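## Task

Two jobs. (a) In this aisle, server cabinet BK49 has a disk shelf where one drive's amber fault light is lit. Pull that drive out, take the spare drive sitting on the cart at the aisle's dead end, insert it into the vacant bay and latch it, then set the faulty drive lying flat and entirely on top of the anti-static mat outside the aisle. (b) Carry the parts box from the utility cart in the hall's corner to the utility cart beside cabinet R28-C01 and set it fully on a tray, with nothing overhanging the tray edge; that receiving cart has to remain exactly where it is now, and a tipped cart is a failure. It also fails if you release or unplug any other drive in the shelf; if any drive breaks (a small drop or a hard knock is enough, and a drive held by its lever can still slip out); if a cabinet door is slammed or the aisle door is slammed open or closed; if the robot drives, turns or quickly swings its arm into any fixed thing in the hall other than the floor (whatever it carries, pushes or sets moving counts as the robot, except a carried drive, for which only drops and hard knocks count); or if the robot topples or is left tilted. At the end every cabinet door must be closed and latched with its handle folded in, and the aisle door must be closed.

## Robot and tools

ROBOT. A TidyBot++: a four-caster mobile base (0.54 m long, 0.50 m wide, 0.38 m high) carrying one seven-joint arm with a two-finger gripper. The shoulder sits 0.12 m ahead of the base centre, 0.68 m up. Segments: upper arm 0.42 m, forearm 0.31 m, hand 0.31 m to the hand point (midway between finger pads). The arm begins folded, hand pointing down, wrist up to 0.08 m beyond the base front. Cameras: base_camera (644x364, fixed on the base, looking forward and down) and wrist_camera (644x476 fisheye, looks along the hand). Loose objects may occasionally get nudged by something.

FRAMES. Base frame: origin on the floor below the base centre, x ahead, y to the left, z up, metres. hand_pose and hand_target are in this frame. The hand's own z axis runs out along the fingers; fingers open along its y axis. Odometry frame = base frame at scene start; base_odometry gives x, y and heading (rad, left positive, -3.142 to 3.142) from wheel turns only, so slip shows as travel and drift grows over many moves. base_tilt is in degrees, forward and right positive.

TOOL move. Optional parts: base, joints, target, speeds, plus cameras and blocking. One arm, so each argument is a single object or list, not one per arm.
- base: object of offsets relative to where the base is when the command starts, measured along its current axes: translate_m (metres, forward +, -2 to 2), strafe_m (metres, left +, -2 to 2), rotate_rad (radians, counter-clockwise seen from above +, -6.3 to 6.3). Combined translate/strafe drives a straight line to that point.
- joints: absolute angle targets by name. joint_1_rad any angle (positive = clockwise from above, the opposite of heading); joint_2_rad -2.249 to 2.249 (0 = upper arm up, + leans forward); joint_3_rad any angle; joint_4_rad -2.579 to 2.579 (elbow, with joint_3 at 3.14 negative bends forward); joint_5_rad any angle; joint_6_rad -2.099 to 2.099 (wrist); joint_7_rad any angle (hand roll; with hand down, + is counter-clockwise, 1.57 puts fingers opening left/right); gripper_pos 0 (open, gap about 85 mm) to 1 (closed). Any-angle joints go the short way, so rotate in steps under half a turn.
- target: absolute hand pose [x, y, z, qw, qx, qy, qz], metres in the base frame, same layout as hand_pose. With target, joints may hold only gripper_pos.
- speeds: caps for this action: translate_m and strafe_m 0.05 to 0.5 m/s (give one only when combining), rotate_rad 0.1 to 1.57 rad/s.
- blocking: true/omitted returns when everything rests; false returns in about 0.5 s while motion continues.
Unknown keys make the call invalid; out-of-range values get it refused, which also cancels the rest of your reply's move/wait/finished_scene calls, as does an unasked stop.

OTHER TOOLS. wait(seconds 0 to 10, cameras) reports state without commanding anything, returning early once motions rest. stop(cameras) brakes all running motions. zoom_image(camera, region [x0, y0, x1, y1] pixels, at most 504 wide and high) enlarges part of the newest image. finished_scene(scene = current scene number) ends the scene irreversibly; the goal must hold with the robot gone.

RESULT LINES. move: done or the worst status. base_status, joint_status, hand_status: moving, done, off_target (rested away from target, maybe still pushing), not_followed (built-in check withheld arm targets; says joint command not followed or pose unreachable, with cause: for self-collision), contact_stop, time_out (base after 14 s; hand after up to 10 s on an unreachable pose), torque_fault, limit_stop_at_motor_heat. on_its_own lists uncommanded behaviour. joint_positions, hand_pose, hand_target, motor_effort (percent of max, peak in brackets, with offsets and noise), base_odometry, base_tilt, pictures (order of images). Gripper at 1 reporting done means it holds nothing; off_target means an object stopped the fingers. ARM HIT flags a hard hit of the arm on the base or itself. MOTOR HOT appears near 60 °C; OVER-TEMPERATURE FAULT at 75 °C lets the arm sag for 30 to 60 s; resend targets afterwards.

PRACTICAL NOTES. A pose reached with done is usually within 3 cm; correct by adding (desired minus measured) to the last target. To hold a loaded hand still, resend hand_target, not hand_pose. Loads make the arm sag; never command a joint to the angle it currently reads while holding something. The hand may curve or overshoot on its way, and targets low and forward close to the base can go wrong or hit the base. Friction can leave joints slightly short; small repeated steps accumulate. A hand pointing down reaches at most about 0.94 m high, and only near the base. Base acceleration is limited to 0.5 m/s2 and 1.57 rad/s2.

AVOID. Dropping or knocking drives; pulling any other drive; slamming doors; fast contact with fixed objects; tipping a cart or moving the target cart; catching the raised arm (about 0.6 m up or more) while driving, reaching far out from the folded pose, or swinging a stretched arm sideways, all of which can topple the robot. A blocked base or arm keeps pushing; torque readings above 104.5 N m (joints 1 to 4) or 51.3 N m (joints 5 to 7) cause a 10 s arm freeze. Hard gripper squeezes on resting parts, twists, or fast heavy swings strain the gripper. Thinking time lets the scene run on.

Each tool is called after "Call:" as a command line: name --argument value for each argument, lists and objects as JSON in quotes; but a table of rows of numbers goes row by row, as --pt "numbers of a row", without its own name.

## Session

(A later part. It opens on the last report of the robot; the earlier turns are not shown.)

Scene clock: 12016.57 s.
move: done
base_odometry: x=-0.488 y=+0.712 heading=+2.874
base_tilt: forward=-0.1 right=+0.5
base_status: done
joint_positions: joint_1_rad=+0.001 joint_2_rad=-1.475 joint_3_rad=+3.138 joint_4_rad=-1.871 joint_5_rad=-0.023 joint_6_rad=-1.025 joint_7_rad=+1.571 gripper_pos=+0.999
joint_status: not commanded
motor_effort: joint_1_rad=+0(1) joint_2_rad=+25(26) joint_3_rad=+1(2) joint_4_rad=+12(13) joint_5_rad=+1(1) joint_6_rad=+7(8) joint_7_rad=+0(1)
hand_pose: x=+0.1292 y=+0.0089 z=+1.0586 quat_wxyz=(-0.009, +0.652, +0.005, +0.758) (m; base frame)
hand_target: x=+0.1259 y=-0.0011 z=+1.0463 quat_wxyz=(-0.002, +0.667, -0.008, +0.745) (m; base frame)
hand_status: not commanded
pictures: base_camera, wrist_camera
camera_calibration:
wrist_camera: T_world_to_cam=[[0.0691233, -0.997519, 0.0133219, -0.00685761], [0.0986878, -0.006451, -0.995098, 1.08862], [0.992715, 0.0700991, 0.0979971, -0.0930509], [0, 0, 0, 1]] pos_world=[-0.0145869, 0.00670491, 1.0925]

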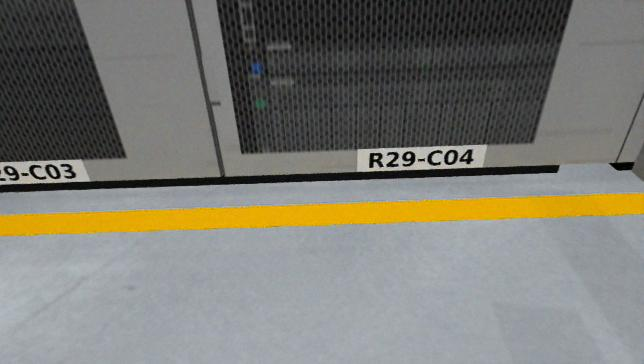

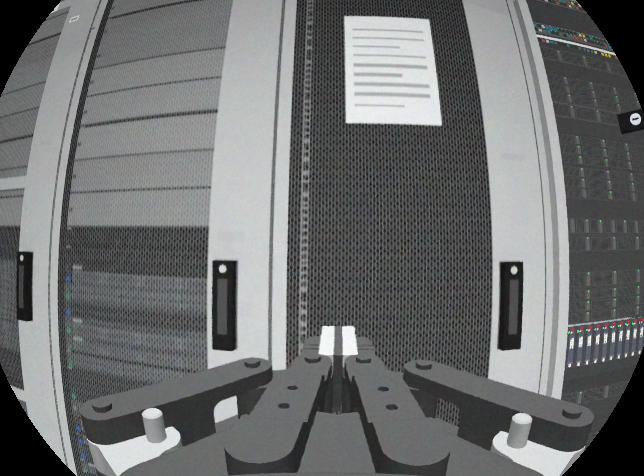

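Call:
move --base '{"strafe_m": -0.15, "translate_m": 0.005}' --speeds '{"strafe_m": 0.06}' --joints '{"joint_1_rad": 0.8}' --cameras '["all"]'

Scene clock: 12025.50 s.
move: done
base_odometry: x=-0.454 y=+0.858 heading=+2.874
base_tilt: forward=-0.1 right=+0.5
base_status: done
joint_positions: joint_1_rad=+0.789 joint_2_rad=-1.475 joint_3_rad=+3.138 joint_4_rad=-1.871 joint_5_rad=-0.023 joint_6_rad=-1.025 joint_7_rad=+1.571 gripper_pos=+0.999
joint_status: all done
motor_effort: joint_1_rad=+0(3) joint_2_rad=+25(25) joint_3_rad=+1(3) joint_4_rad=+12(13) joint_5_rad=+1(2) joint_6_rad=+7(8) joint_7_rad=+0(1)
hand_pose: x=+0.1325 y=-0.0010 z=+1.0586 quat_wxyz=(+0.282, +0.604, -0.246, +0.703) (m; base frame)
hand_target: x=+0.1231 y=-0.0057 z=+1.0463 quat_wxyz=(+0.288, +0.611, -0.267, +0.687) (m; base frame)
hand_status: not commanded
pictures: base_camera, wrist_camera
camera_calibration:
wrist_camera: T_world_to_cam=[[-0.658616, -0.752361, 0.0132896, 0.0797422], [0.0648762, -0.0743703, -0.995118, 1.09263], [0.749677, -0.654539, 0.0977919, -0.063986], [0, 0, 0, 1]] pos_world=[0.0296024, 0.0993731, 1.0925]

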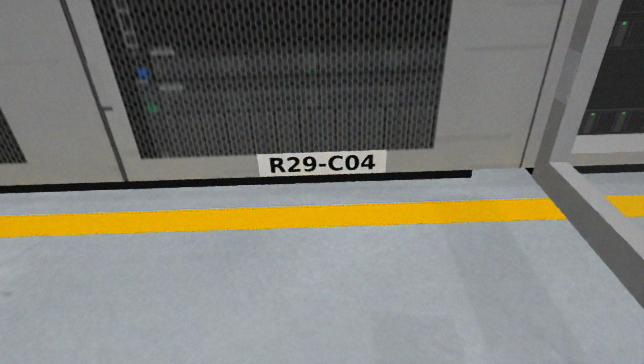

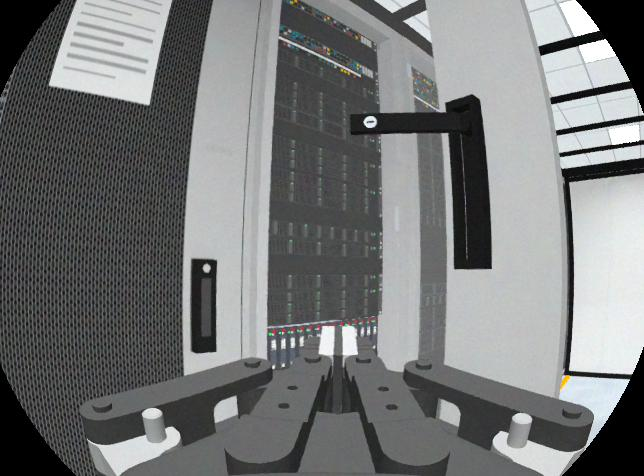

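Call:
move --base '{"strafe_m": -0.1, "translate_m": 0.015}' --speeds '{"strafe_m": 0.06}' --cameras '["wrist_camera"]'

Call:
move --base '{"strafe_m": -0.105, "translate_m": 0.045}' --speeds '{"strafe_m": 0.06}' --cameras '["all"]'

Scene clock: 12037.00 s.
move: done
base_odometry: x=-0.442 y=+0.959 heading=+2.874
base_tilt: forward=-0.1 right=+0.6
base_status: done
joint_positions: joint_1_rad=+0.791 joint_2_rad=-1.475 joint_3_rad=+3.138 joint_4_rad=-1.871 joint_5_rad=-0.023 joint_6_rad=-1.026 joint_7_rad=+1.571 gripper_pos=+0.999
joint_status: not commanded
motor_effort: joint_1_rad=+0(2) joint_2_rad=+25(26) joint_3_rad=+1(3) joint_4_rad=+12(13) joint_5_rad=+1(1) joint_6_rad=+7(8) joint_7_rad=+0(1)
hand_pose: x=+0.1325 y=-0.0009 z=+1.0585 quat_wxyz=(+0.283, +0.604, -0.246, +0.703) (m; base frame)
hand_target: x=+0.1231 y=-0.0057 z=+1.0463 quat_wxyz=(+0.288, +0.611, -0.267, +0.687) (m; base frame)
hand_status: not commanded
pictures: wrist_camera
camera_calibration:
wrist_camera: T_world_to_cam=[[-0.660221, -0.750954, 0.013273, 0.0799621], [0.0646542, -0.0744312, -0.995128, 1.09257], [0.748283, -0.656146, 0.0976934, -0.0635464], [0, 0, 0, 1]] pos_world=[0.0297039, 0.0996737, 1.0924]

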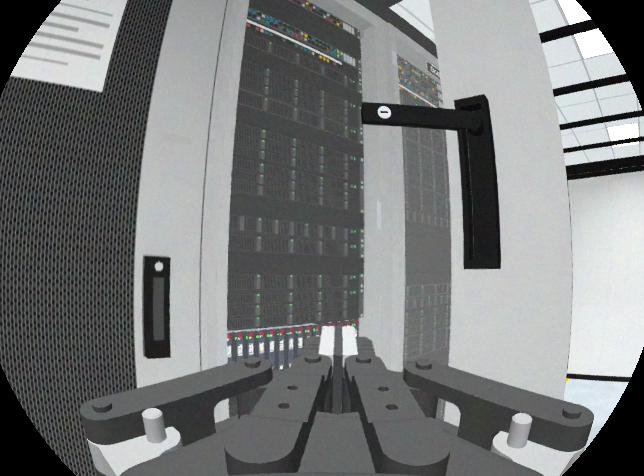

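Scene clock: 12039.40 s.
move: done
base_odometry: x=-0.457 y=+1.072 heading=+2.874
base_tilt: forward=-0.1 right=+0.5
base_status: done
joint_positions: joint_1_rad=+0.792 joint_2_rad=-1.475 joint_3_rad=+3.138 joint_4_rad=-1.870 joint_5_rad=-0.023 joint_6_rad=-1.026 joint_7_rad=+1.571 gripper_pos=+0.999
joint_status: not commanded
motor_effort: joint_1_rad=-1(2) joint_2_rad=+25(27) joint_3_rad=+1(2) joint_4_rad=+12(13) joint_5_rad=+1(1) joint_6_rad=+7(8) joint_7_rad=+0(0)
hand_pose: x=+0.1323 y=-0.0008 z=+1.0584 quat_wxyz=(+0.283, +0.604, -0.247, +0.703) (m; base frame)
hand_target: x=+0.1231 y=-0.0057 z=+1.0463 quat_wxyz=(+0.288, +0.611, -0.267, +0.687) (m; base frame)
hand_status: not commanded
pictures: base_camera, wrist_camera
camera_calibration:
wrist_camera: T_world_to_cam=[[-0.660647, -0.75058, 0.0132798, 0.0800157], [0.0645362, -0.0744102, -0.995137, 1.09251], [0.747918, -0.656577, 0.0975984, -0.0631729], [0, 0, 0, 1]] pos_world=[0.0296041, 0.099874, 1.0923]

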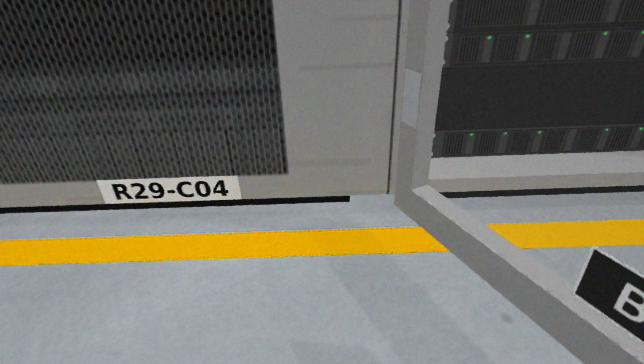

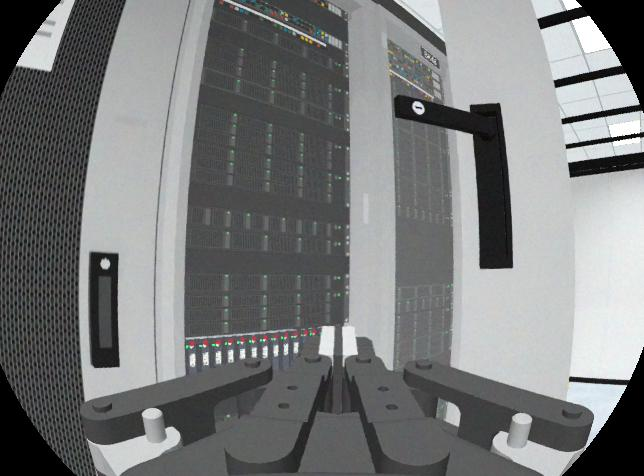

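Call:
move --base '{"strafe_m": -0.114, "translate_m": 0.048}' --speeds '{"strafe_m": 0.06}' --cameras '["wrist_camera"]'

Call:
move --base '{"strafe_m": -0.063, "translate_m": 0.083}' --speeds '{"strafe_m": 0.06}' --cameras '["all"]'

Scene clock: 12059.73 s.
move: done
base_odometry: x=-0.473 y=+1.195 heading=+2.874
base_tilt: forward=-0.2 right=+0.5
base_status: done
joint_positions: joint_1_rad=+0.792 joint_2_rad=-1.475 joint_3_rad=+3.138 joint_4_rad=-1.870 joint_5_rad=-0.023 joint_6_rad=-1.027 joint_7_rad=+1.571 gripper_pos=+0.999
joint_status: not commanded
motor_effort: joint_1_rad=+0(3) joint_2_rad=+24(26) joint_3_rad=+1(2) joint_4_rad=+12(13) joint_5_rad=+1(1) joint_6_rad=+7(8) joint_7_rad=+0(1)
hand_pose: x=+0.1322 y=-0.0007 z=+1.0584 quat_wxyz=(+0.283, +0.604, -0.247, +0.703) (m; base frame)
hand_target: x=+0.1231 y=-0.0057 z=+1.0463 quat_wxyz=(+0.288, +0.611, -0.267, +0.687) (m; base frame)
hand_status: not commanded
pictures: wrist_camera
camera_calibration:
wrist_camera: T_world_to_cam=[[-0.661021, -0.750251, 0.0132365, 0.0801167], [0.0645988, -0.0744728, -0.995129, 1.09251], [0.747582, -0.656946, 0.0976934, -0.0631647], [0, 0, 0, 1]] pos_world=[0.0296047, 0.099974, 1.0923]

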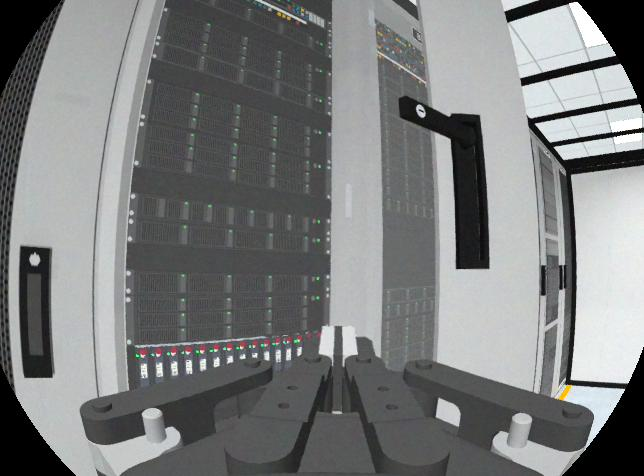

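Scene clock: 12061.97 s.
move: done
base_odometry: x=-0.536 y=+1.278 heading=+2.873
base_tilt: forward=-0.1 right=+0.5
base_status: done
joint_positions: joint_1_rad=+0.792 joint_2_rad=-1.476 joint_3_rad=+3.138 joint_4_rad=-1.870 joint_5_rad=-0.023 joint_6_rad=-1.027 joint_7_rad=+1.571 gripper_pos=+0.999
joint_status: not commanded
motor_effort: joint_1_rad=+0(1) joint_2_rad=+24(27) joint_3_rad=+1(2) joint_4_rad=+12(14) joint_5_rad=+1(1) joint_6_rad=+7(8) joint_7_rad=+0(1)
hand_pose: x=+0.1321 y=-0.0005 z=+1.0585 quat_wxyz=(+0.283, +0.604, -0.247, +0.703) (m; base frame)
hand_target: x=+0.1231 y=-0.0057 z=+1.0463 quat_wxyz=(+0.288, +0.611, -0.267, +0.687) (m; base frame)
hand_status: not commanded
pictures: base_camera, wrist_camera
camera_calibration:
wrist_camera: T_world_to_cam=[[-0.660972, -0.750293, 0.0132712, 0.0800994], [0.064958, -0.0748257, -0.995079, 1.09251], [0.747594, -0.656857, 0.0981952, -0.0634426], [0, 0, 0, 1]] pos_world=[0.0294058, 0.100173, 1.0923]

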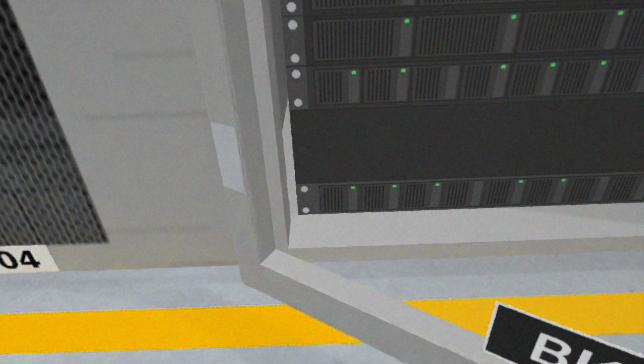

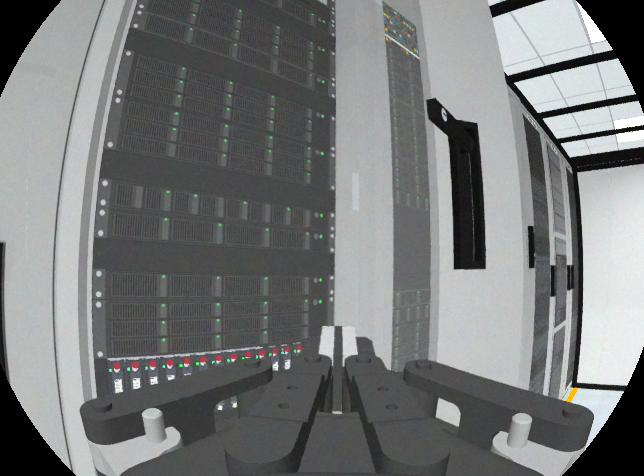

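Call:
move --base '{"strafe_m": -0.049, "translate_m": 0.116}' --speeds '{"strafe_m": 0.06}' --cameras '["all"]'

Scene clock: 12077.57 s.
move: done
base_odometry: x=-0.635 y=+1.356 heading=+2.873
base_tilt: forward=-0.1 right=+0.5
base_status: done
joint_positions: joint_1_rad=+0.793 joint_2_rad=-1.476 joint_3_rad=+3.138 joint_4_rad=-1.869 joint_5_rad=-0.023 joint_6_rad=-1.027 joint_7_rad=+1.571 gripper_pos=+0.999
joint_status: not commanded
motor_effort: joint_1_rad=+0(2) joint_2_rad=+25(27) joint_3_rad=+1(2) joint_4_rad=+12(14) joint_5_rad=+1(1) joint_6_rad=+7(8) joint_7_rad=+0(1)
hand_pose: x=+0.1319 y=-0.0004 z=+1.0585 quat_wxyz=(+0.284, +0.604, -0.247, +0.703) (m; base frame)
hand_target: x=+0.1231 y=-0.0057 z=+1.0463 quat_wxyz=(+0.288, +0.611, -0.267, +0.687) (m; base frame)
hand_status: not commanded
pictures: base_camera, wrist_camera
camera_calibration:
wrist_camera: T_world_to_cam=[[-0.661302, -0.75, 0.0133843, 0.08004], [0.0650759, -0.0751371, -0.995048, 1.09252], [0.747292, -0.657156, 0.0984953, -0.0635265], [0, 0, 0, 1]] pos_world=[0.0293066, 0.100372, 1.0923]

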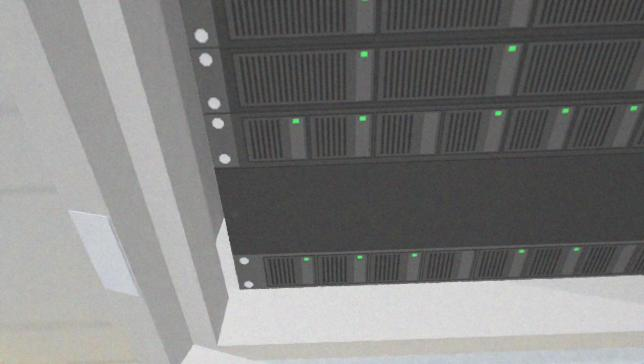

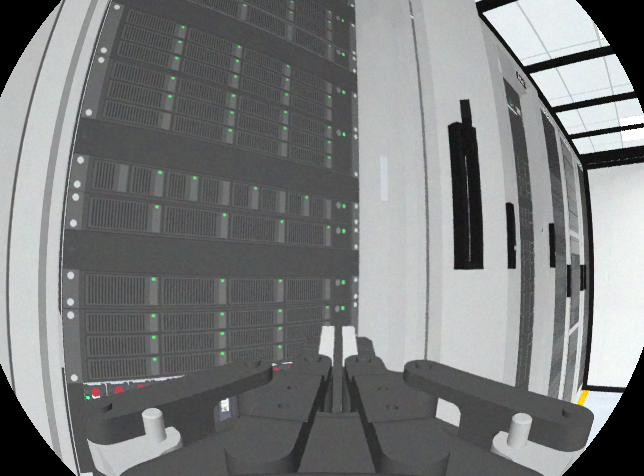

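Call:
move --base '{"strafe_m": -0.012, "translate_m": 0.05}' --speeds '{"translate_m": 0.05}' --cameras '["all"]'

Scene clock: 12086.80 s.
move: done
base_odometry: x=-0.681 y=+1.381 heading=+2.873
base_tilt: forward=-0.1 right=+0.5
base_status: done
joint_positions: joint_1_rad=+0.793 joint_2_rad=-1.476 joint_3_rad=+3.138 joint_4_rad=-1.869 joint_5_rad=-0.023 joint_6_rad=-1.027 joint_7_rad=+1.571 gripper_pos=+0.999
joint_status: not commanded
motor_effort: joint_1_rad=+0(2) joint_2_rad=+25(27) joint_3_rad=+2(2) joint_4_rad=+12(13) joint_5_rad=+1(1) joint_6_rad=+7(8) joint_7_rad=+0(1)
hand_pose: x=+0.1319 y=-0.0004 z=+1.0585 quat_wxyz=(+0.284, +0.604, -0.247, +0.703) (m; base frame)
hand_target: x=+0.1231 y=-0.0057 z=+1.0463 quat_wxyz=(+0.288, +0.611, -0.267, +0.687) (m; base frame)
hand_status: not commanded
pictures: base_camera, wrist_camera
camera_calibration:
wrist_camera: T_world_to_cam=[[-0.661678, -0.749668, 0.0133977, 0.0800783], [0.0649522, -0.0751118, -0.995058, 1.09254], [0.74697, -0.657537, 0.0983924, -0.0633006], [0, 0, 0, 1]] pos_world=[0.0293067, 0.100472, 1.0923]

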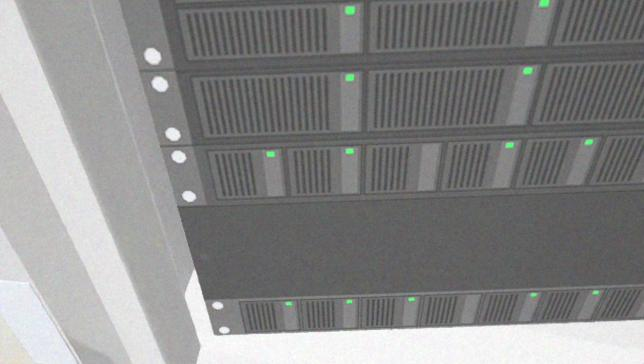

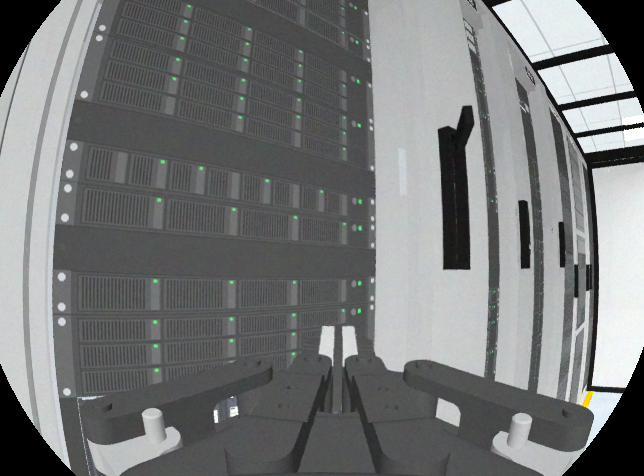

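Call:
move --base '{"translate_m": 0.018}' --speeds '{"translate_m": 0.05}' --cameras '["wrist_camera"]'

Scene clock: 12098.60 s.
move: done
base_odometry: x=-0.698 y=+1.386 heading=+2.873
base_tilt: forward=-0.1 right=+0.5
base_status: done
joint_positions: joint_1_rad=+0.794 joint_2_rad=-1.476 joint_3_rad=+3.138 joint_4_rad=-1.869 joint_5_rad=-0.023 joint_6_rad=-1.027 joint_7_rad=+1.571 gripper_pos=+0.999
joint_status: not commanded
motor_effort: joint_1_rad=+0(3) joint_2_rad=+25(26) joint_3_rad=+1(2) joint_4_rad=+13(13) joint_5_rad=+1(1) joint_6_rad=+7(8) joint_7_rad=+0(1)
hand_pose: x=+0.1319 y=-0.0004 z=+1.0585 quat_wxyz=(+0.284, +0.603, -0.247, +0.703) (m; base frame)
hand_target: x=+0.1231 y=-0.0057 z=+1.0463 quat_wxyz=(+0.288, +0.611, -0.267, +0.687) (m; base frame)
hand_status: not commanded
pictures: wrist_camera
camera_calibration:
wrist_camera: T_world_to_cam=[[-0.661994, -0.74939, 0.0133531, 0.080175], [0.0649521, -0.0751076, -0.995058, 1.09253], [0.74669, -0.657855, 0.0983952, -0.0633384], [0, 0, 0, 1]] pos_world=[0.0294071, 0.100473, 1.0923]

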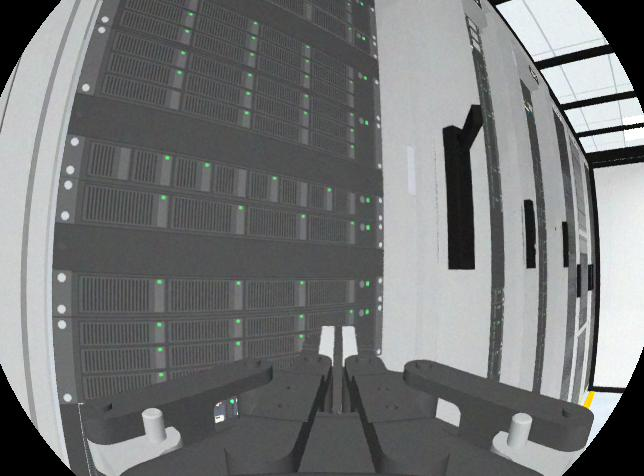

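Call:
move --base '{"translate_m": 0.012}' --speeds '{"translate_m": 0.05}' --cameras '["all"]'

Scene clock: 12103.80 s.
move: done
base_odometry: x=-0.710 y=+1.390 heading=+2.873
base_tilt: forward=-0.1 right=+0.5
base_status: done
joint_positions: joint_1_rad=+0.795 joint_2_rad=-1.476 joint_3_rad=+3.138 joint_4_rad=-1.869 joint_5_rad=-0.023 joint_6_rad=-1.027 joint_7_rad=+1.571 gripper_pos=+0.999
joint_status: not commanded
motor_effort: joint_1_rad=+0(2) joint_2_rad=+25(27) joint_3_rad=+1(2) joint_4_rad=+12(13) joint_5_rad=+1(1) joint_6_rad=+7(8) joint_7_rad=+0(0)
hand_pose: x=+0.1319 y=-0.0004 z=+1.0585 quat_wxyz=(+0.285, +0.603, -0.248, +0.703) (m; base frame)
hand_target: x=+0.1231 y=-0.0057 z=+1.0463 quat_wxyz=(+0.288, +0.611, -0.267, +0.687) (m; base frame)
hand_status: not commanded
pictures: base_camera, wrist_camera
camera_calibration:
wrist_camera: T_world_to_cam=[[-0.663487, -0.748069, 0.0133503, 0.0803727], [0.0647287, -0.0751685, -0.995068, 1.09256], [0.745382, -0.659351, 0.0982949, -0.0630579], [0, 0, 0, 1]] pos_world=[0.0296084, 0.100673, 1.0923]

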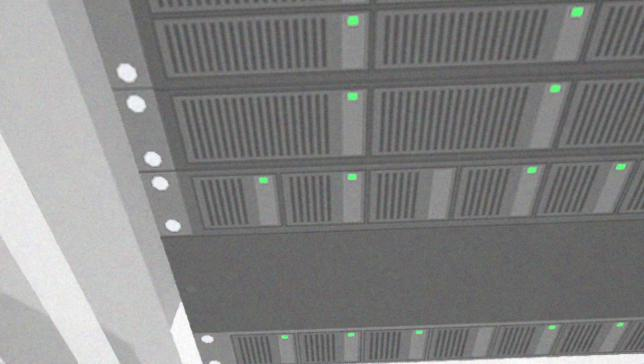

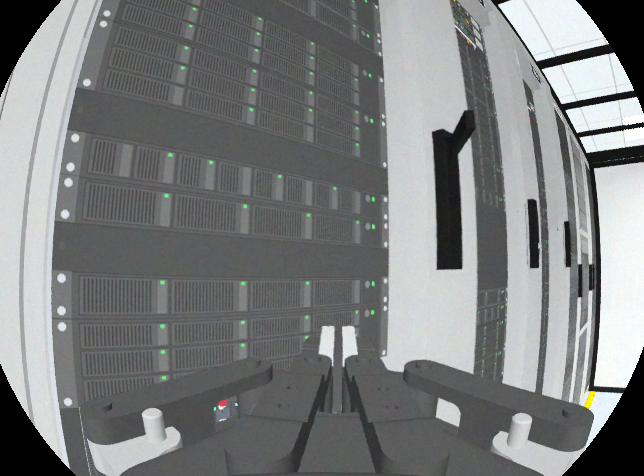

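Call:
move --base '{"translate_m": 0.008}' --speeds '{"translate_m": 0.05}' --cameras '["wrist_camera"]'

Call:
zoom_image --camera "wrist_camera" --region '[360, 20, 560, 300]'

Scene clock: 12113.70 s.
move: done
base_odometry: x=-0.718 y=+1.392 heading=+2.873
base_tilt: forward=-0.1 right=+0.4
base_status: done
joint_positions: joint_1_rad=+0.797 joint_2_rad=-1.476 joint_3_rad=+3.138 joint_4_rad=-1.869 joint_5_rad=-0.023 joint_6_rad=-1.028 joint_7_rad=+1.571 gripper_pos=+0.999
joint_status: not commanded
motor_effort: joint_1_rad=-1(3) joint_2_rad=+25(26) joint_3_rad=+1(2) joint_4_rad=+12(13) joint_5_rad=+1(1) joint_6_rad=+8(8) joint_7_rad=+0(1)
hand_pose: x=+0.1319 y=-0.0004 z=+1.0584 quat_wxyz=(+0.285, +0.603, -0.248, +0.702) (m; base frame)
hand_target: x=+0.1231 y=-0.0057 z=+1.0463 quat_wxyz=(+0.288, +0.611, -0.267, +0.687) (m; base frame)
hand_status: not commanded
pictures: wrist_camera
camera_calibration:
wrist_camera: T_world_to_cam=[[-0.664553, -0.747123, 0.0133329, 0.0804703], [0.0645549, -0.0751783, -0.995078, 1.09258], [0.744448, -0.660421, 0.0981904, -0.062817], [0, 0, 0, 1]] pos_world=[0.0297093, 0.100774, 1.0923]

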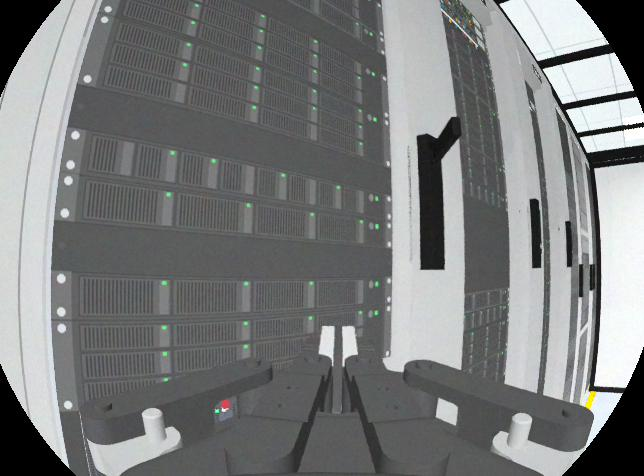

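Scaled by 1.800.

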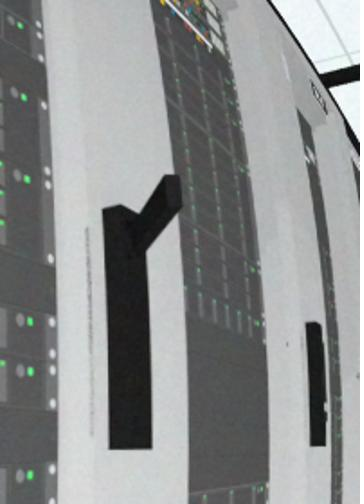

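Call:
move --base '{"translate_m": 0.01}' --speeds '{"translate_m": 0.05}' --cameras '["wrist_camera"]'

Call:
zoom_image --camera "wrist_camera" --region '[360, 20, 560, 300]'

Scene clock: 12120.57 s.
move: done
base_odometry: x=-0.728 y=+1.395 heading=+2.873
base_tilt: forward=-0.1 right=+0.5
base_status: done
joint_positions: joint_1_rad=+0.798 joint_2_rad=-1.476 joint_3_rad=+3.138 joint_4_rad=-1.869 joint_5_rad=-0.023 joint_6_rad=-1.028 joint_7_rad=+1.571 gripper_pos=+0.999
joint_status: not commanded
motor_effort: joint_1_rad=+0(2) joint_2_rad=+25(26) joint_3_rad=+1(2) joint_4_rad=+12(13) joint_5_rad=+1(1) joint_6_rad=+7(8) joint_7_rad=+0(1)
hand_pose: x=+0.1319 y=-0.0004 z=+1.0584 quat_wxyz=(+0.286, +0.603, -0.248, +0.702) (m; base frame)
hand_target: x=+0.1231 y=-0.0057 z=+1.0463 quat_wxyz=(+0.288, +0.611, -0.267, +0.687) (m; base frame)
hand_status: not commanded
pictures: wrist_camera
camera_calibration:
wrist_camera: T_world_to_cam=[[-0.665564, -0.746221, 0.0133398, 0.080544], [0.0645233, -0.0753374, -0.995068, 1.09259], [0.743546, -0.661421, 0.0982906, -0.0628081], [0, 0, 0, 1]] pos_world=[0.0298106, 0.100874, 1.0923]

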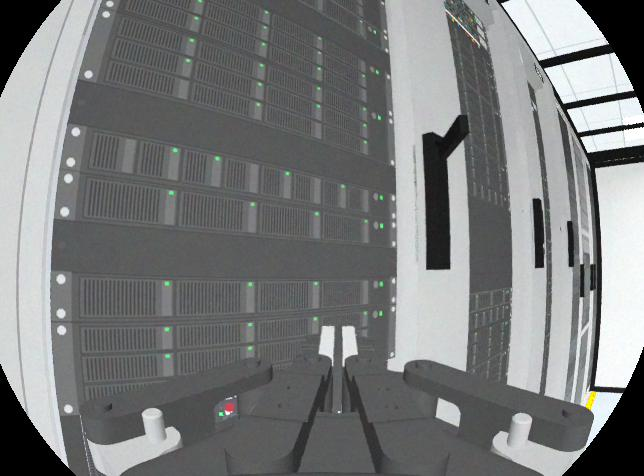

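Scaled by 1.800.

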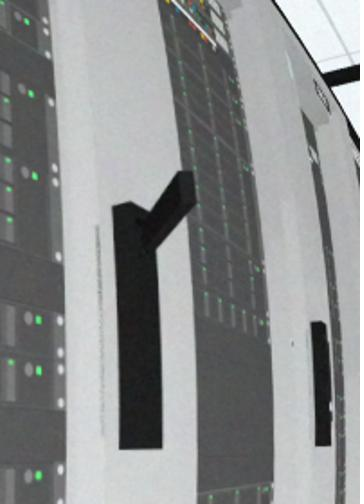

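Call:
move --base '{"translate_m": -0.45}' --speeds '{"translate_m": 0.15}' --joints '{"joint_1_rad": 0.0}' --cameras '[]'

Call:
move --base '{"strafe_m": -0.32}' --speeds '{"strafe_m": 0.15}' --joints '{"joint_2_rad": -0.9, "joint_4_rad": -1.7, "joint_6_rad": -0.85}' --cameras '["all"]'

Scene clock: 12147.00 s.
move: done
base_odometry: x=-0.294 y=+1.276 heading=+2.873
base_tilt: forward=-0.1 right=+0.6
base_status: done
joint_positions: joint_1_rad=+0.012 joint_2_rad=-1.477 joint_3_rad=+3.138 joint_4_rad=-1.869 joint_5_rad=-0.023 joint_6_rad=-1.028 joint_7_rad=+1.571 gripper_pos=+0.999
joint_status: all done
motor_effort: joint_1_rad=+0(3) joint_2_rad=+25(27) joint_3_rad=+1(3) joint_4_rad=+12(14) joint_5_rad=+1(1) joint_6_rad=+7(8) joint_7_rad=+0(1)
hand_pose: x=+0.1281 y=+0.0088 z=+1.0586 quat_wxyz=(-0.005, +0.652, +0.001, +0.758) (m; base frame)
hand_target: x=+0.1259 y=-0.0011 z=+1.0463 quat_wxyz=(-0.002, +0.667, -0.008, +0.745) (m; base frame)
hand_status: not commanded
pictures: none
No camera images: "cameras" was empty.

Scene clock: 12149.80 s.
move: done
base_odometry: x=-0.208 y=+1.584 heading=+2.873
base_tilt: forward=-0.1 right=+0.6
base_status: done
joint_positions: joint_1_rad=+0.009 joint_2_rad=-0.919 joint_3_rad=+3.138 joint_4_rad=-1.720 joint_5_rad=-0.023 joint_6_rad=-0.919 joint_7_rad=+1.571 gripper_pos=+0.999
joint_status: all done
motor_effort: joint_1_rad=+0(3) joint_2_rad=+11(27) joint_3_rad=+1(4) joint_4_rad=+18(19) joint_5_rad=+1(2) joint_6_rad=+7(8) joint_7_rad=+0(1)
hand_pose: x=+0.3181 y=+0.0070 z=+1.1094 quat_wxyz=(-0.008, +0.758, -0.001, +0.652) (m; base frame)
hand_target: x=+0.3252 y=-0.0004 z=+1.1377 quat_wxyz=(-0.001, +0.735, -0.007, +0.679) (m; base frame)
hand_status: not commanded
pictures: base_camera, wrist_camera
camera_calibration:
wrist_camera: T_world_to_cam=[[0.0610073, -0.998085, -0.0102589, 0.00623091], [-0.199022, -0.00209213, -0.979993, 1.1984], [0.978094, 0.0618285, -0.198768, 0.0485287], [0, 0, 0, 1]] pos_world=[0.190662, 0.00572574, 1.18413]

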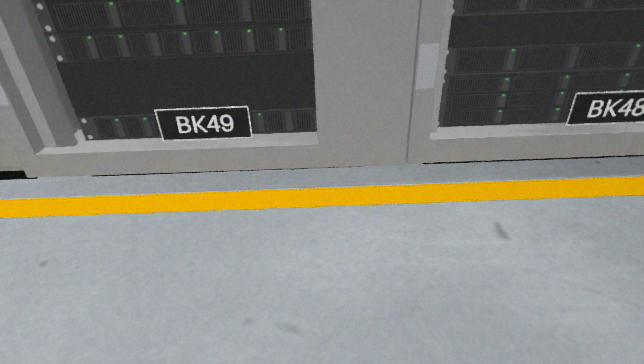

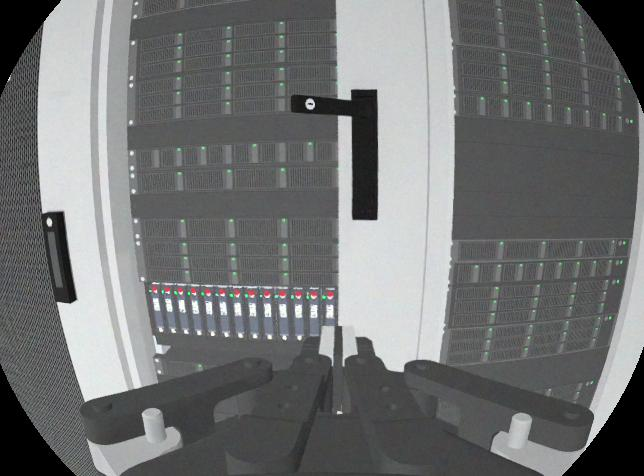

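Call:
move --base '{"strafe_m": -0.024, "translate_m": -0.06}' --speeds '{"strafe_m": 0.08}' --joints '{"joint_1_rad": -0.12, "joint_2_rad": -0.5, "joint_4_rad": -1.4, "joint_6_rad": -0.75, "joint_7_rad": 0.0, "gripper_pos": 0.5}' --cameras '[]'

Call:
move --joints '{"joint_1_rad": -0.13, "joint_2_rad": -0.195, "joint_4_rad": -1.18, "joint_6_rad": -0.56}' --cameras '["wrist_camera"]'

Scene clock: 12200.00 s.
move: done
base_odometry: x=-0.144 y=+1.592 heading=+2.873
base_tilt: forward=-0.1 right=+0.6
base_status: done
joint_positions: joint_1_rad=-0.104 joint_2_rad=-0.512 joint_3_rad=+3.138 joint_4_rad=-1.419 joint_5_rad=-0.023 joint_6_rad=-0.818 joint_7_rad=+0.044 gripper_pos=+0.500
joint_status: all done
motor_effort: joint_1_rad=+0(2) joint_2_rad=-1(13) joint_3_rad=+1(2) joint_4_rad=+19(20) joint_5_rad=+1(1) joint_6_rad=+7(9) joint_7_rad=+0(1)
hand_pose: x=+0.4649 y=+0.0449 z=+1.1948 quat_wxyz=(-0.482, +0.576, -0.495, +0.437) (m; base frame)
hand_target: x=+0.4713 y=+0.0424 z=+1.2218 quat_wxyz=(-0.504, +0.550, -0.486, +0.454) (m; base frame)
hand_status: not commanded
pictures: none
No camera images: "cameras" was empty.

Scene clock: 12201.73 s.
move: done
base_odometry: x=-0.144 y=+1.592 heading=+2.873
base_tilt: forward=-0.1 right=+0.5
base_status: not commanded
joint_positions: joint_1_rad=-0.114 joint_2_rad=-0.198 joint_3_rad=+3.138 joint_4_rad=-1.199 joint_5_rad=-0.023 joint_6_rad=-0.629 joint_7_rad=+0.041 gripper_pos=+0.500
joint_status: all done
motor_effort: joint_1_rad=-1(2) joint_2_rad=-12(16) joint_3_rad=+0(1) joint_4_rad=+19(21) joint_5_rad=+1(1) joint_6_rad=+7(8) joint_7_rad=+0(1)
hand_pose: x=+0.6075 y=+0.0637 z=+1.2453 quat_wxyz=(-0.510, +0.553, -0.474, +0.458) (m; base frame)
hand_target: x=+0.6064 y=+0.0642 z=+1.2764 quat_wxyz=(-0.535, +0.526, -0.459, +0.476) (m; base frame)
hand_status: not commanded
pictures: wrist_camera
camera_calibration:
wrist_camera: T_world_to_cam=[[-0.00505762, -0.033987, -0.999409, 1.257], [-0.18316, 0.982546, -0.0324866, 0.136971], [0.98307, 0.182888, -0.0111944, -0.4553], [0, 0, 0, 1]] pos_world=[0.479036, -0.00859, 1.25561]

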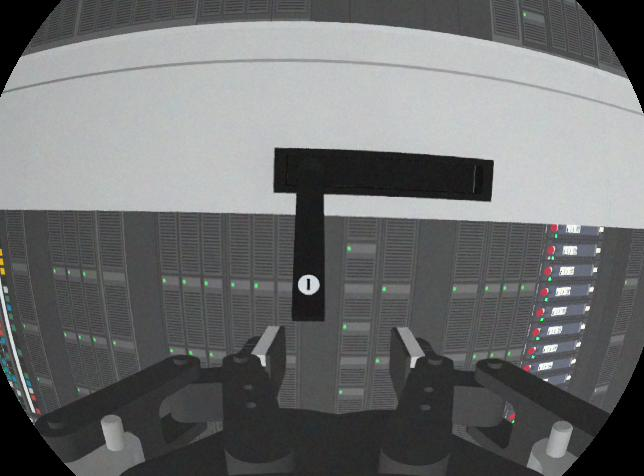

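Call:
move --joints '{"joint_6_rad": -0.512}' --cameras '[]'

Call:
move --base '{"translate_m": 0.05}' --speeds '{"translate_m": 0.05}' --cameras '["wrist_camera"]'

Scene clock: 12216.03 s.
move: done
base_odometry: x=-0.144 y=+1.592 heading=+2.873
base_tilt: forward=-0.1 right=+0.5
base_status: not commanded
joint_positions: joint_1_rad=-0.114 joint_2_rad=-0.198 joint_3_rad=+3.138 joint_4_rad=-1.195 joint_5_rad=-0.023 joint_6_rad=-0.573 joint_7_rad=+0.041 gripper_pos=+0.500
joint_status: all done
motor_effort: joint_1_rad=+0(1) joint_2_rad=-12(14) joint_3_rad=+0(1) joint_4_rad=+19(21) joint_5_rad=+1(1) joint_6_rad=+8(9) joint_7_rad=+0(1)
hand_pose: x=+0.6073 y=+0.0634 z=+1.2654 quat_wxyz=(-0.527, +0.536, -0.460, +0.473) (m; base frame)
hand_target: x=+0.6056 y=+0.0643 z=+1.2913 quat_wxyz=(-0.547, +0.513, -0.447, +0.487) (m; base frame)
hand_status: not commanded
pictures: none
No camera images: "cameras" was empty.

Scene clock: 12217.50 s.
move: done
base_odometry: x=-0.192 y=+1.605 heading=+2.873
base_tilt: forward=-0.2 right=+0.6
base_status: done
joint_positions: joint_1_rad=-0.115 joint_2_rad=-0.197 joint_3_rad=+3.138 joint_4_rad=-1.194 joint_5_rad=-0.023 joint_6_rad=-0.573 joint_7_rad=+0.041 gripper_pos=+0.500
joint_status: not commanded
motor_effort: joint_1_rad=+0(1) joint_2_rad=-13(16) joint_3_rad=+0(2) joint_4_rad=+20(21) joint_5_rad=+1(1) joint_6_rad=+7(8) joint_7_rad=+0(1)
hand_pose: x=+0.6080 y=+0.0640 z=+1.2650 quat_wxyz=(-0.527, +0.537, -0.460, +0.472) (m; base frame)
hand_target: x=+0.6056 y=+0.0643 z=+1.2913 quat_wxyz=(-0.547, +0.513, -0.447, +0.487) (m; base frame)
hand_status: not commanded
pictures: wrist_camera
camera_calibration:
wrist_camera: T_world_to_cam=[[0.0545556, -0.0260963, -0.99817, 1.23846], [-0.181279, 0.982787, -0.035602, 0.140233], [0.981917, 0.182889, 0.0488858, -0.530958], [0, 0, 0, 1]] pos_world=[0.479214, -0.00839318, 1.26714]

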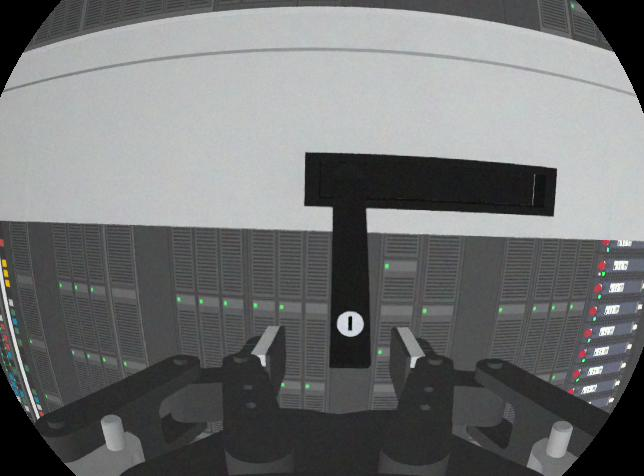

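Call:
move --base '{"translate_m": 0.03}' --speeds '{"translate_m": 0.05}' --cameras '["wrist_camera"]'

Scene clock: 12234.00 s.
move: done
base_odometry: x=-0.222 y=+1.613 heading=+2.873
base_tilt: forward=-0.1 right=+0.5
base_status: done
joint_positions: joint_1_rad=-0.116 joint_2_rad=-0.195 joint_3_rad=+3.138 joint_4_rad=-1.194 joint_5_rad=-0.023 joint_6_rad=-0.573 joint_7_rad=+0.041 gripper_pos=+0.500
joint_status: not commanded
motor_effort: joint_1_rad=+0(1) joint_2_rad=-12(16) joint_3_rad=+0(1) joint_4_rad=+20(21) joint_5_rad=+1(1) joint_6_rad=+7(8) joint_7_rad=+0(1)
hand_pose: x=+0.6087 y=+0.0643 z=+1.2646 quat_wxyz=(-0.526, +0.537, -0.460, +0.472) (m; base frame)
hand_target: x=+0.6056 y=+0.0643 z=+1.2913 quat_wxyz=(-0.547, +0.513, -0.447, +0.487) (m; base frame)
hand_status: not commanded
pictures: wrist_camera
camera_calibration:
wrist_camera: T_world_to_cam=[[0.0535666, -0.0261524, -0.998222, 1.23867], [-0.181627, 0.982727, -0.035493, 0.140083], [0.981907, 0.183205, 0.0478913, -0.530418], [0, 0, 0, 1]] pos_world=[0.479913, -0.00809362, 1.26684]

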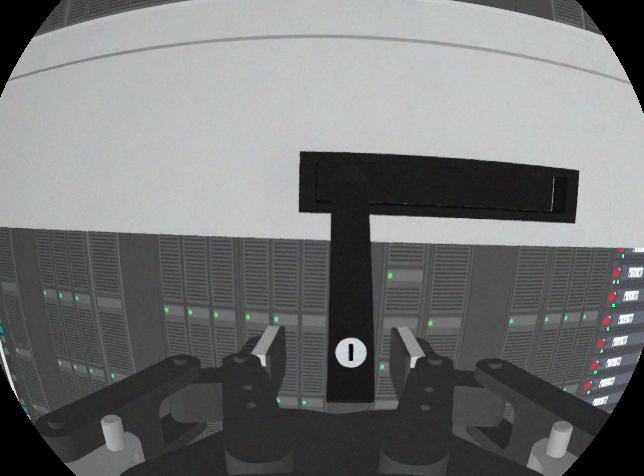

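Call:
move --joints '{"joint_1_rad": -0.10, "joint_2_rad": -0.237, "joint_4_rad": -1.282, "joint_6_rad": -0.474, "joint_7_rad": 0.29}' --cameras '["wrist_camera"]'

Call:
move --joints '{"joint_1_rad": -0.087, "joint_2_rad": -0.254, "joint_4_rad": -1.346, "joint_6_rad": -0.427, "joint_7_rad": 0.55}' --cameras '["wrist_camera"]'

Scene clock: 12258.47 s.
move: done
base_odometry: x=-0.222 y=+1.613 heading=+2.873
base_tilt: forward=-0.1 right=+0.5
base_status: not commanded
joint_positions: joint_1_rad=-0.110 joint_2_rad=-0.213 joint_3_rad=+3.138 joint_4_rad=-1.262 joint_5_rad=-0.023 joint_6_rad=-0.543 joint_7_rad=+0.252 gripper_pos=+0.500
joint_status: all done
motor_effort: joint_1_rad=-1(1) joint_2_rad=-12(13) joint_3_rad=+1(1) joint_4_rad=+20(21) joint_5_rad=+1(1) joint_6_rad=+7(8) joint_7_rad=+0(1)
hand_pose: x=+0.6102 y=+0.0617 z=+1.2427 quat_wxyz=(-0.467, +0.587, -0.407, +0.520) (m; base frame)
hand_target: x=+0.6005 y=+0.0491 z=+1.2647 quat_wxyz=(-0.458, +0.573, -0.381, +0.562) (m; base frame)
hand_status: not commanded
pictures: wrist_camera
camera_calibration:
wrist_camera: T_world_to_cam=[[0.0585583, -0.234711, -0.9703, 1.19174], [-0.177548, 0.954023, -0.241489, 0.397416], [0.982368, 0.186416, 0.0141936, -0.488969], [0, 0, 0, 1]] pos_world=[0.481122, -0.00827793, 1.25926]

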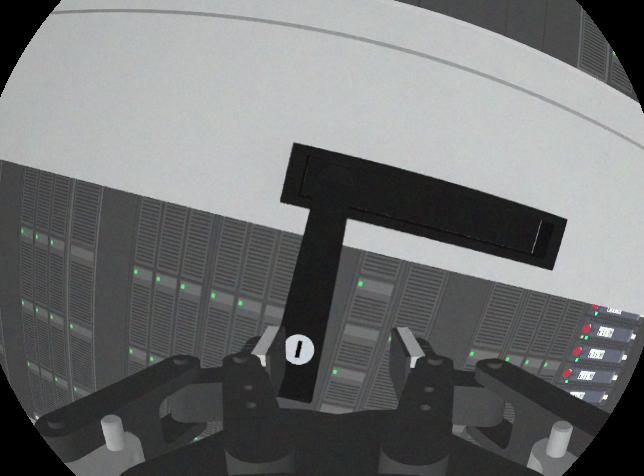

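Scene clock: 12259.60 s.
move: done
base_odometry: x=-0.222 y=+1.613 heading=+2.873
base_tilt: forward=-0.1 right=+0.5
base_status: not commanded
joint_positions: joint_1_rad=-0.100 joint_2_rad=-0.230 joint_3_rad=+3.138 joint_4_rad=-1.324 joint_5_rad=-0.023 joint_6_rad=-0.495 joint_7_rad=+0.513 gripper_pos=+0.500
joint_status: all done
motor_effort: joint_1_rad=+0(1) joint_2_rad=-12(13) joint_3_rad=+0(1) joint_4_rad=+21(22) joint_5_rad=+1(1) joint_6_rad=+7(8) joint_7_rad=+1(2)
hand_pose: x=+0.6105 y=+0.0563 z=+1.2297 quat_wxyz=(-0.393, +0.633, -0.331, +0.580) (m; base frame)
hand_target: x=+0.6012 y=+0.0430 z=+1.2500 quat_wxyz=(-0.377, +0.616, -0.308, +0.619) (m; base frame)
hand_status: not commanded
pictures: wrist_camera
camera_calibration:
wrist_camera: T_world_to_cam=[[0.08842, -0.475136, -0.875458, 1.05655], [-0.159561, 0.860795, -0.483293, 0.691119], [0.98322, 0.182422, 0.000298271, -0.471312], [0, 0, 0, 1]] pos_world=[0.480259, -0.006928, 1.25912]

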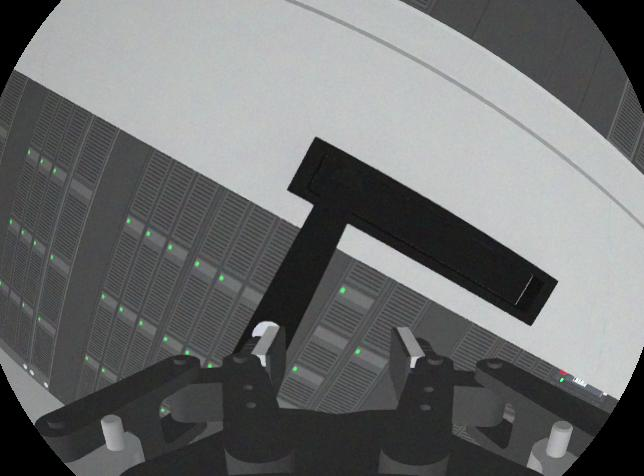

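Call:
move --joints '{"joint_1_rad": -0.12, "joint_2_rad": -0.195, "joint_4_rad": -1.18, "joint_6_rad": -0.512, "joint_7_rad": 0.0}' --cameras '["wrist_camera"]'

Scene clock: 12268.00 s.
move: done
base_odometry: x=-0.222 y=+1.613 heading=+2.873
base_tilt: forward=-0.1 right=+0.5
base_status: not commanded
joint_positions: joint_1_rad=-0.106 joint_2_rad=-0.216 joint_3_rad=+3.138 joint_4_rad=-1.193 joint_5_rad=-0.023 joint_6_rad=-0.495 joint_7_rad=+0.043 gripper_pos=+0.500
joint_status: all done
motor_effort: joint_1_rad=+0(2) joint_2_rad=-12(15) joint_3_rad=+0(1) joint_4_rad=+20(22) joint_5_rad=+1(1) joint_6_rad=+7(9) joint_7_rad=+0(1)
hand_pose: x=+0.5959 y=+0.0579 z=+1.2992 quat_wxyz=(-0.549, +0.508, -0.439, +0.498) (m; base frame)
hand_target: x=+0.6062 y=+0.0594 z=+1.2913 quat_wxyz=(-0.545, +0.510, -0.450, +0.490) (m; base frame)
hand_status: not commanded
pictures: wrist_camera
camera_calibration:
wrist_camera: T_world_to_cam=[[0.151011, -0.0166346, -0.988392, 1.20236], [-0.167215, 0.98502, -0.0421257, 0.1453], [0.974287, 0.171635, 0.145967, -0.640558], [0, 0, 0, 1]] pos_world=[0.466815, -0.0131806, 1.28802]

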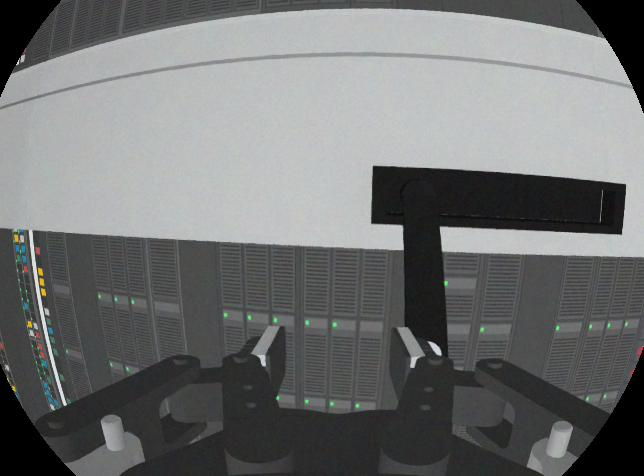

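Call:
move --base '{"translate_m": -0.03}' --speeds '{"translate_m": 0.06}' --cameras '[]'

Call:
move --joints '{"joint_1_rad": -0.135, "joint_6_rad": -0.61}' --cameras '["wrist_camera"]'

Scene clock: 12276.80 s.
move: done
base_odometry: x=-0.193 y=+1.605 heading=+2.873
base_tilt: forward=-0.1 right=+0.5
base_status: done
joint_positions: joint_1_rad=-0.106 joint_2_rad=-0.207 joint_3_rad=+3.138 joint_4_rad=-1.192 joint_5_rad=-0.023 joint_6_rad=-0.495 joint_7_rad=+0.041 gripper_pos=+0.500
joint_status: not commanded
motor_effort: joint_1_rad=+0(1) joint_2_rad=-13(15) joint_3_rad=+0(1) joint_4_rad=+20(20) joint_5_rad=+1(1) joint_6_rad=+7(8) joint_7_rad=+0(1)
hand_pose: x=+0.6012 y=+0.0585 z=+1.2951 quat_wxyz=(-0.547, +0.510, -0.442, +0.496) (m; base frame)
hand_target: x=+0.6062 y=+0.0594 z=+1.2913 quat_wxyz=(-0.545, +0.510, -0.450, +0.490) (m; base frame)
hand_status: not commanded
pictures: none
No camera images: "cameras" was empty.

Scene clock: 12277.40 s.
move: done
base_odometry: x=-0.193 y=+1.605 heading=+2.873
base_tilt: forward=-0.1 right=+0.5
base_status: not commanded
joint_positions: joint_1_rad=-0.123 joint_2_rad=-0.206 joint_3_rad=+3.138 joint_4_rad=-1.191 joint_5_rad=-0.023 joint_6_rad=-0.582 joint_7_rad=+0.041 gripper_pos=+0.500
joint_status: all done
motor_effort: joint_1_rad=+0(2) joint_2_rad=-12(14) joint_3_rad=+0(1) joint_4_rad=+20(21) joint_5_rad=+1(1) joint_6_rad=+8(9) joint_7_rad=+1(1)
hand_pose: x=+0.6016 y=+0.0671 z=+1.2687 quat_wxyz=(-0.529, +0.538, -0.457, +0.471) (m; base frame)
hand_target: x=+0.6061 y=+0.0665 z=+1.2609 quat_wxyz=(-0.523, +0.540, -0.469, +0.463) (m; base frame)
hand_status: not commanded
pictures: wrist_camera
camera_calibration:
wrist_camera: T_world_to_cam=[[0.0581557, -0.025343, -0.997986, 1.24009], [-0.188873, 0.981344, -0.0359266, 0.141237], [0.980278, 0.190581, 0.0522842, -0.529272], [0, 0, 0, 1]] pos_world=[0.473391, -0.00630505, 1.27034]

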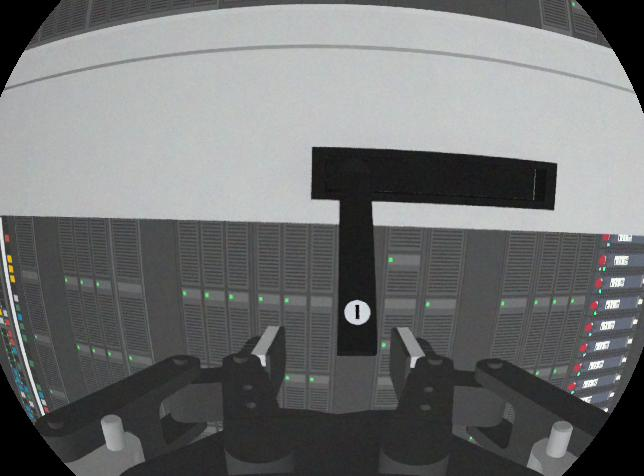

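Call:
move --joints '{"joint_4_rad": -1.218}' --cameras '[]'

Call:
move --base '{"translate_m": 0.055}' --speeds '{"translate_m": 0.05}' --cameras '["wrist_camera"]'

Scene clock: 12291.23 s.
move: done
base_odometry: x=-0.193 y=+1.605 heading=+2.873
base_tilt: forward=-0.1 right=+0.6
base_status: not commanded
joint_positions: joint_1_rad=-0.123 joint_2_rad=-0.205 joint_3_rad=+3.138 joint_4_rad=-1.206 joint_5_rad=-0.023 joint_6_rad=-0.582 joint_7_rad=+0.041 gripper_pos=+0.500
joint_status: all done
motor_effort: joint_1_rad=+0(1) joint_2_rad=-13(13) joint_3_rad=+1(1) joint_4_rad=+20(21) joint_5_rad=+1(1) joint_6_rad=+8(8) joint_7_rad=+0(1)
hand_pose: x=+0.6045 y=+0.0675 z=+1.2598 quat_wxyz=(-0.525, +0.542, -0.461, +0.467) (m; base frame)
hand_target: x=+0.6119 y=+0.0673 z=+1.2390 quat_wxyz=(-0.512, +0.550, -0.478, +0.454) (m; base frame)
hand_status: not commanded
pictures: none
No camera images: "cameras" was empty.

Scene clock: 12292.80 s.
move: done
base_odometry: x=-0.246 y=+1.620 heading=+2.873
base_tilt: forward=-0.1 right=+0.5
base_status: done
joint_positions: joint_1_rad=-0.123 joint_2_rad=-0.202 joint_3_rad=+3.138 joint_4_rad=-1.206 joint_5_rad=-0.023 joint_6_rad=-0.582 joint_7_rad=+0.041 gripper_pos=+0.500
joint_status: not commanded
motor_effort: joint_1_rad=+0(2) joint_2_rad=-12(15) joint_3_rad=+1(2) joint_4_rad=+20(21) joint_5_rad=+1(1) joint_6_rad=+8(8) joint_7_rad=+0(1)
hand_pose: x=+0.6064 y=+0.0679 z=+1.2581 quat_wxyz=(-0.524, +0.543, -0.461, +0.466) (m; base frame)
hand_target: x=+0.6119 y=+0.0673 z=+1.2390 quat_wxyz=(-0.512, +0.550, -0.478, +0.454) (m; base frame)
hand_status: not commanded
pictures: wrist_camera
camera_calibration:
wrist_camera: T_world_to_cam=[[0.0392894, -0.0277207, -0.998843, 1.24185], [-0.189735, 0.981222, -0.0346949, 0.140043], [0.981049, 0.190879, 0.033292, -0.510186], [0, 0, 0, 1]] pos_world=[0.478297, -0.00560452, 1.26226]

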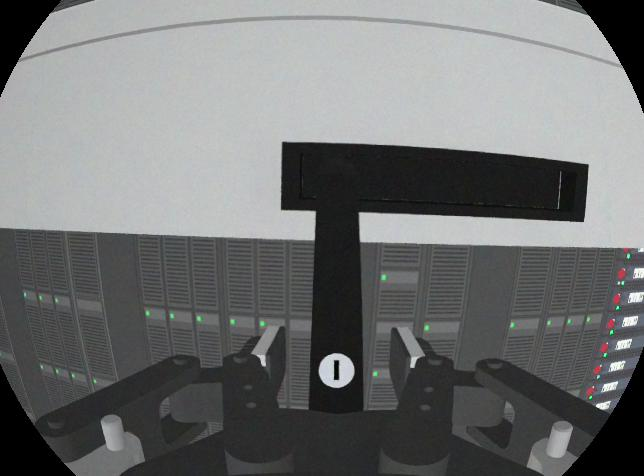

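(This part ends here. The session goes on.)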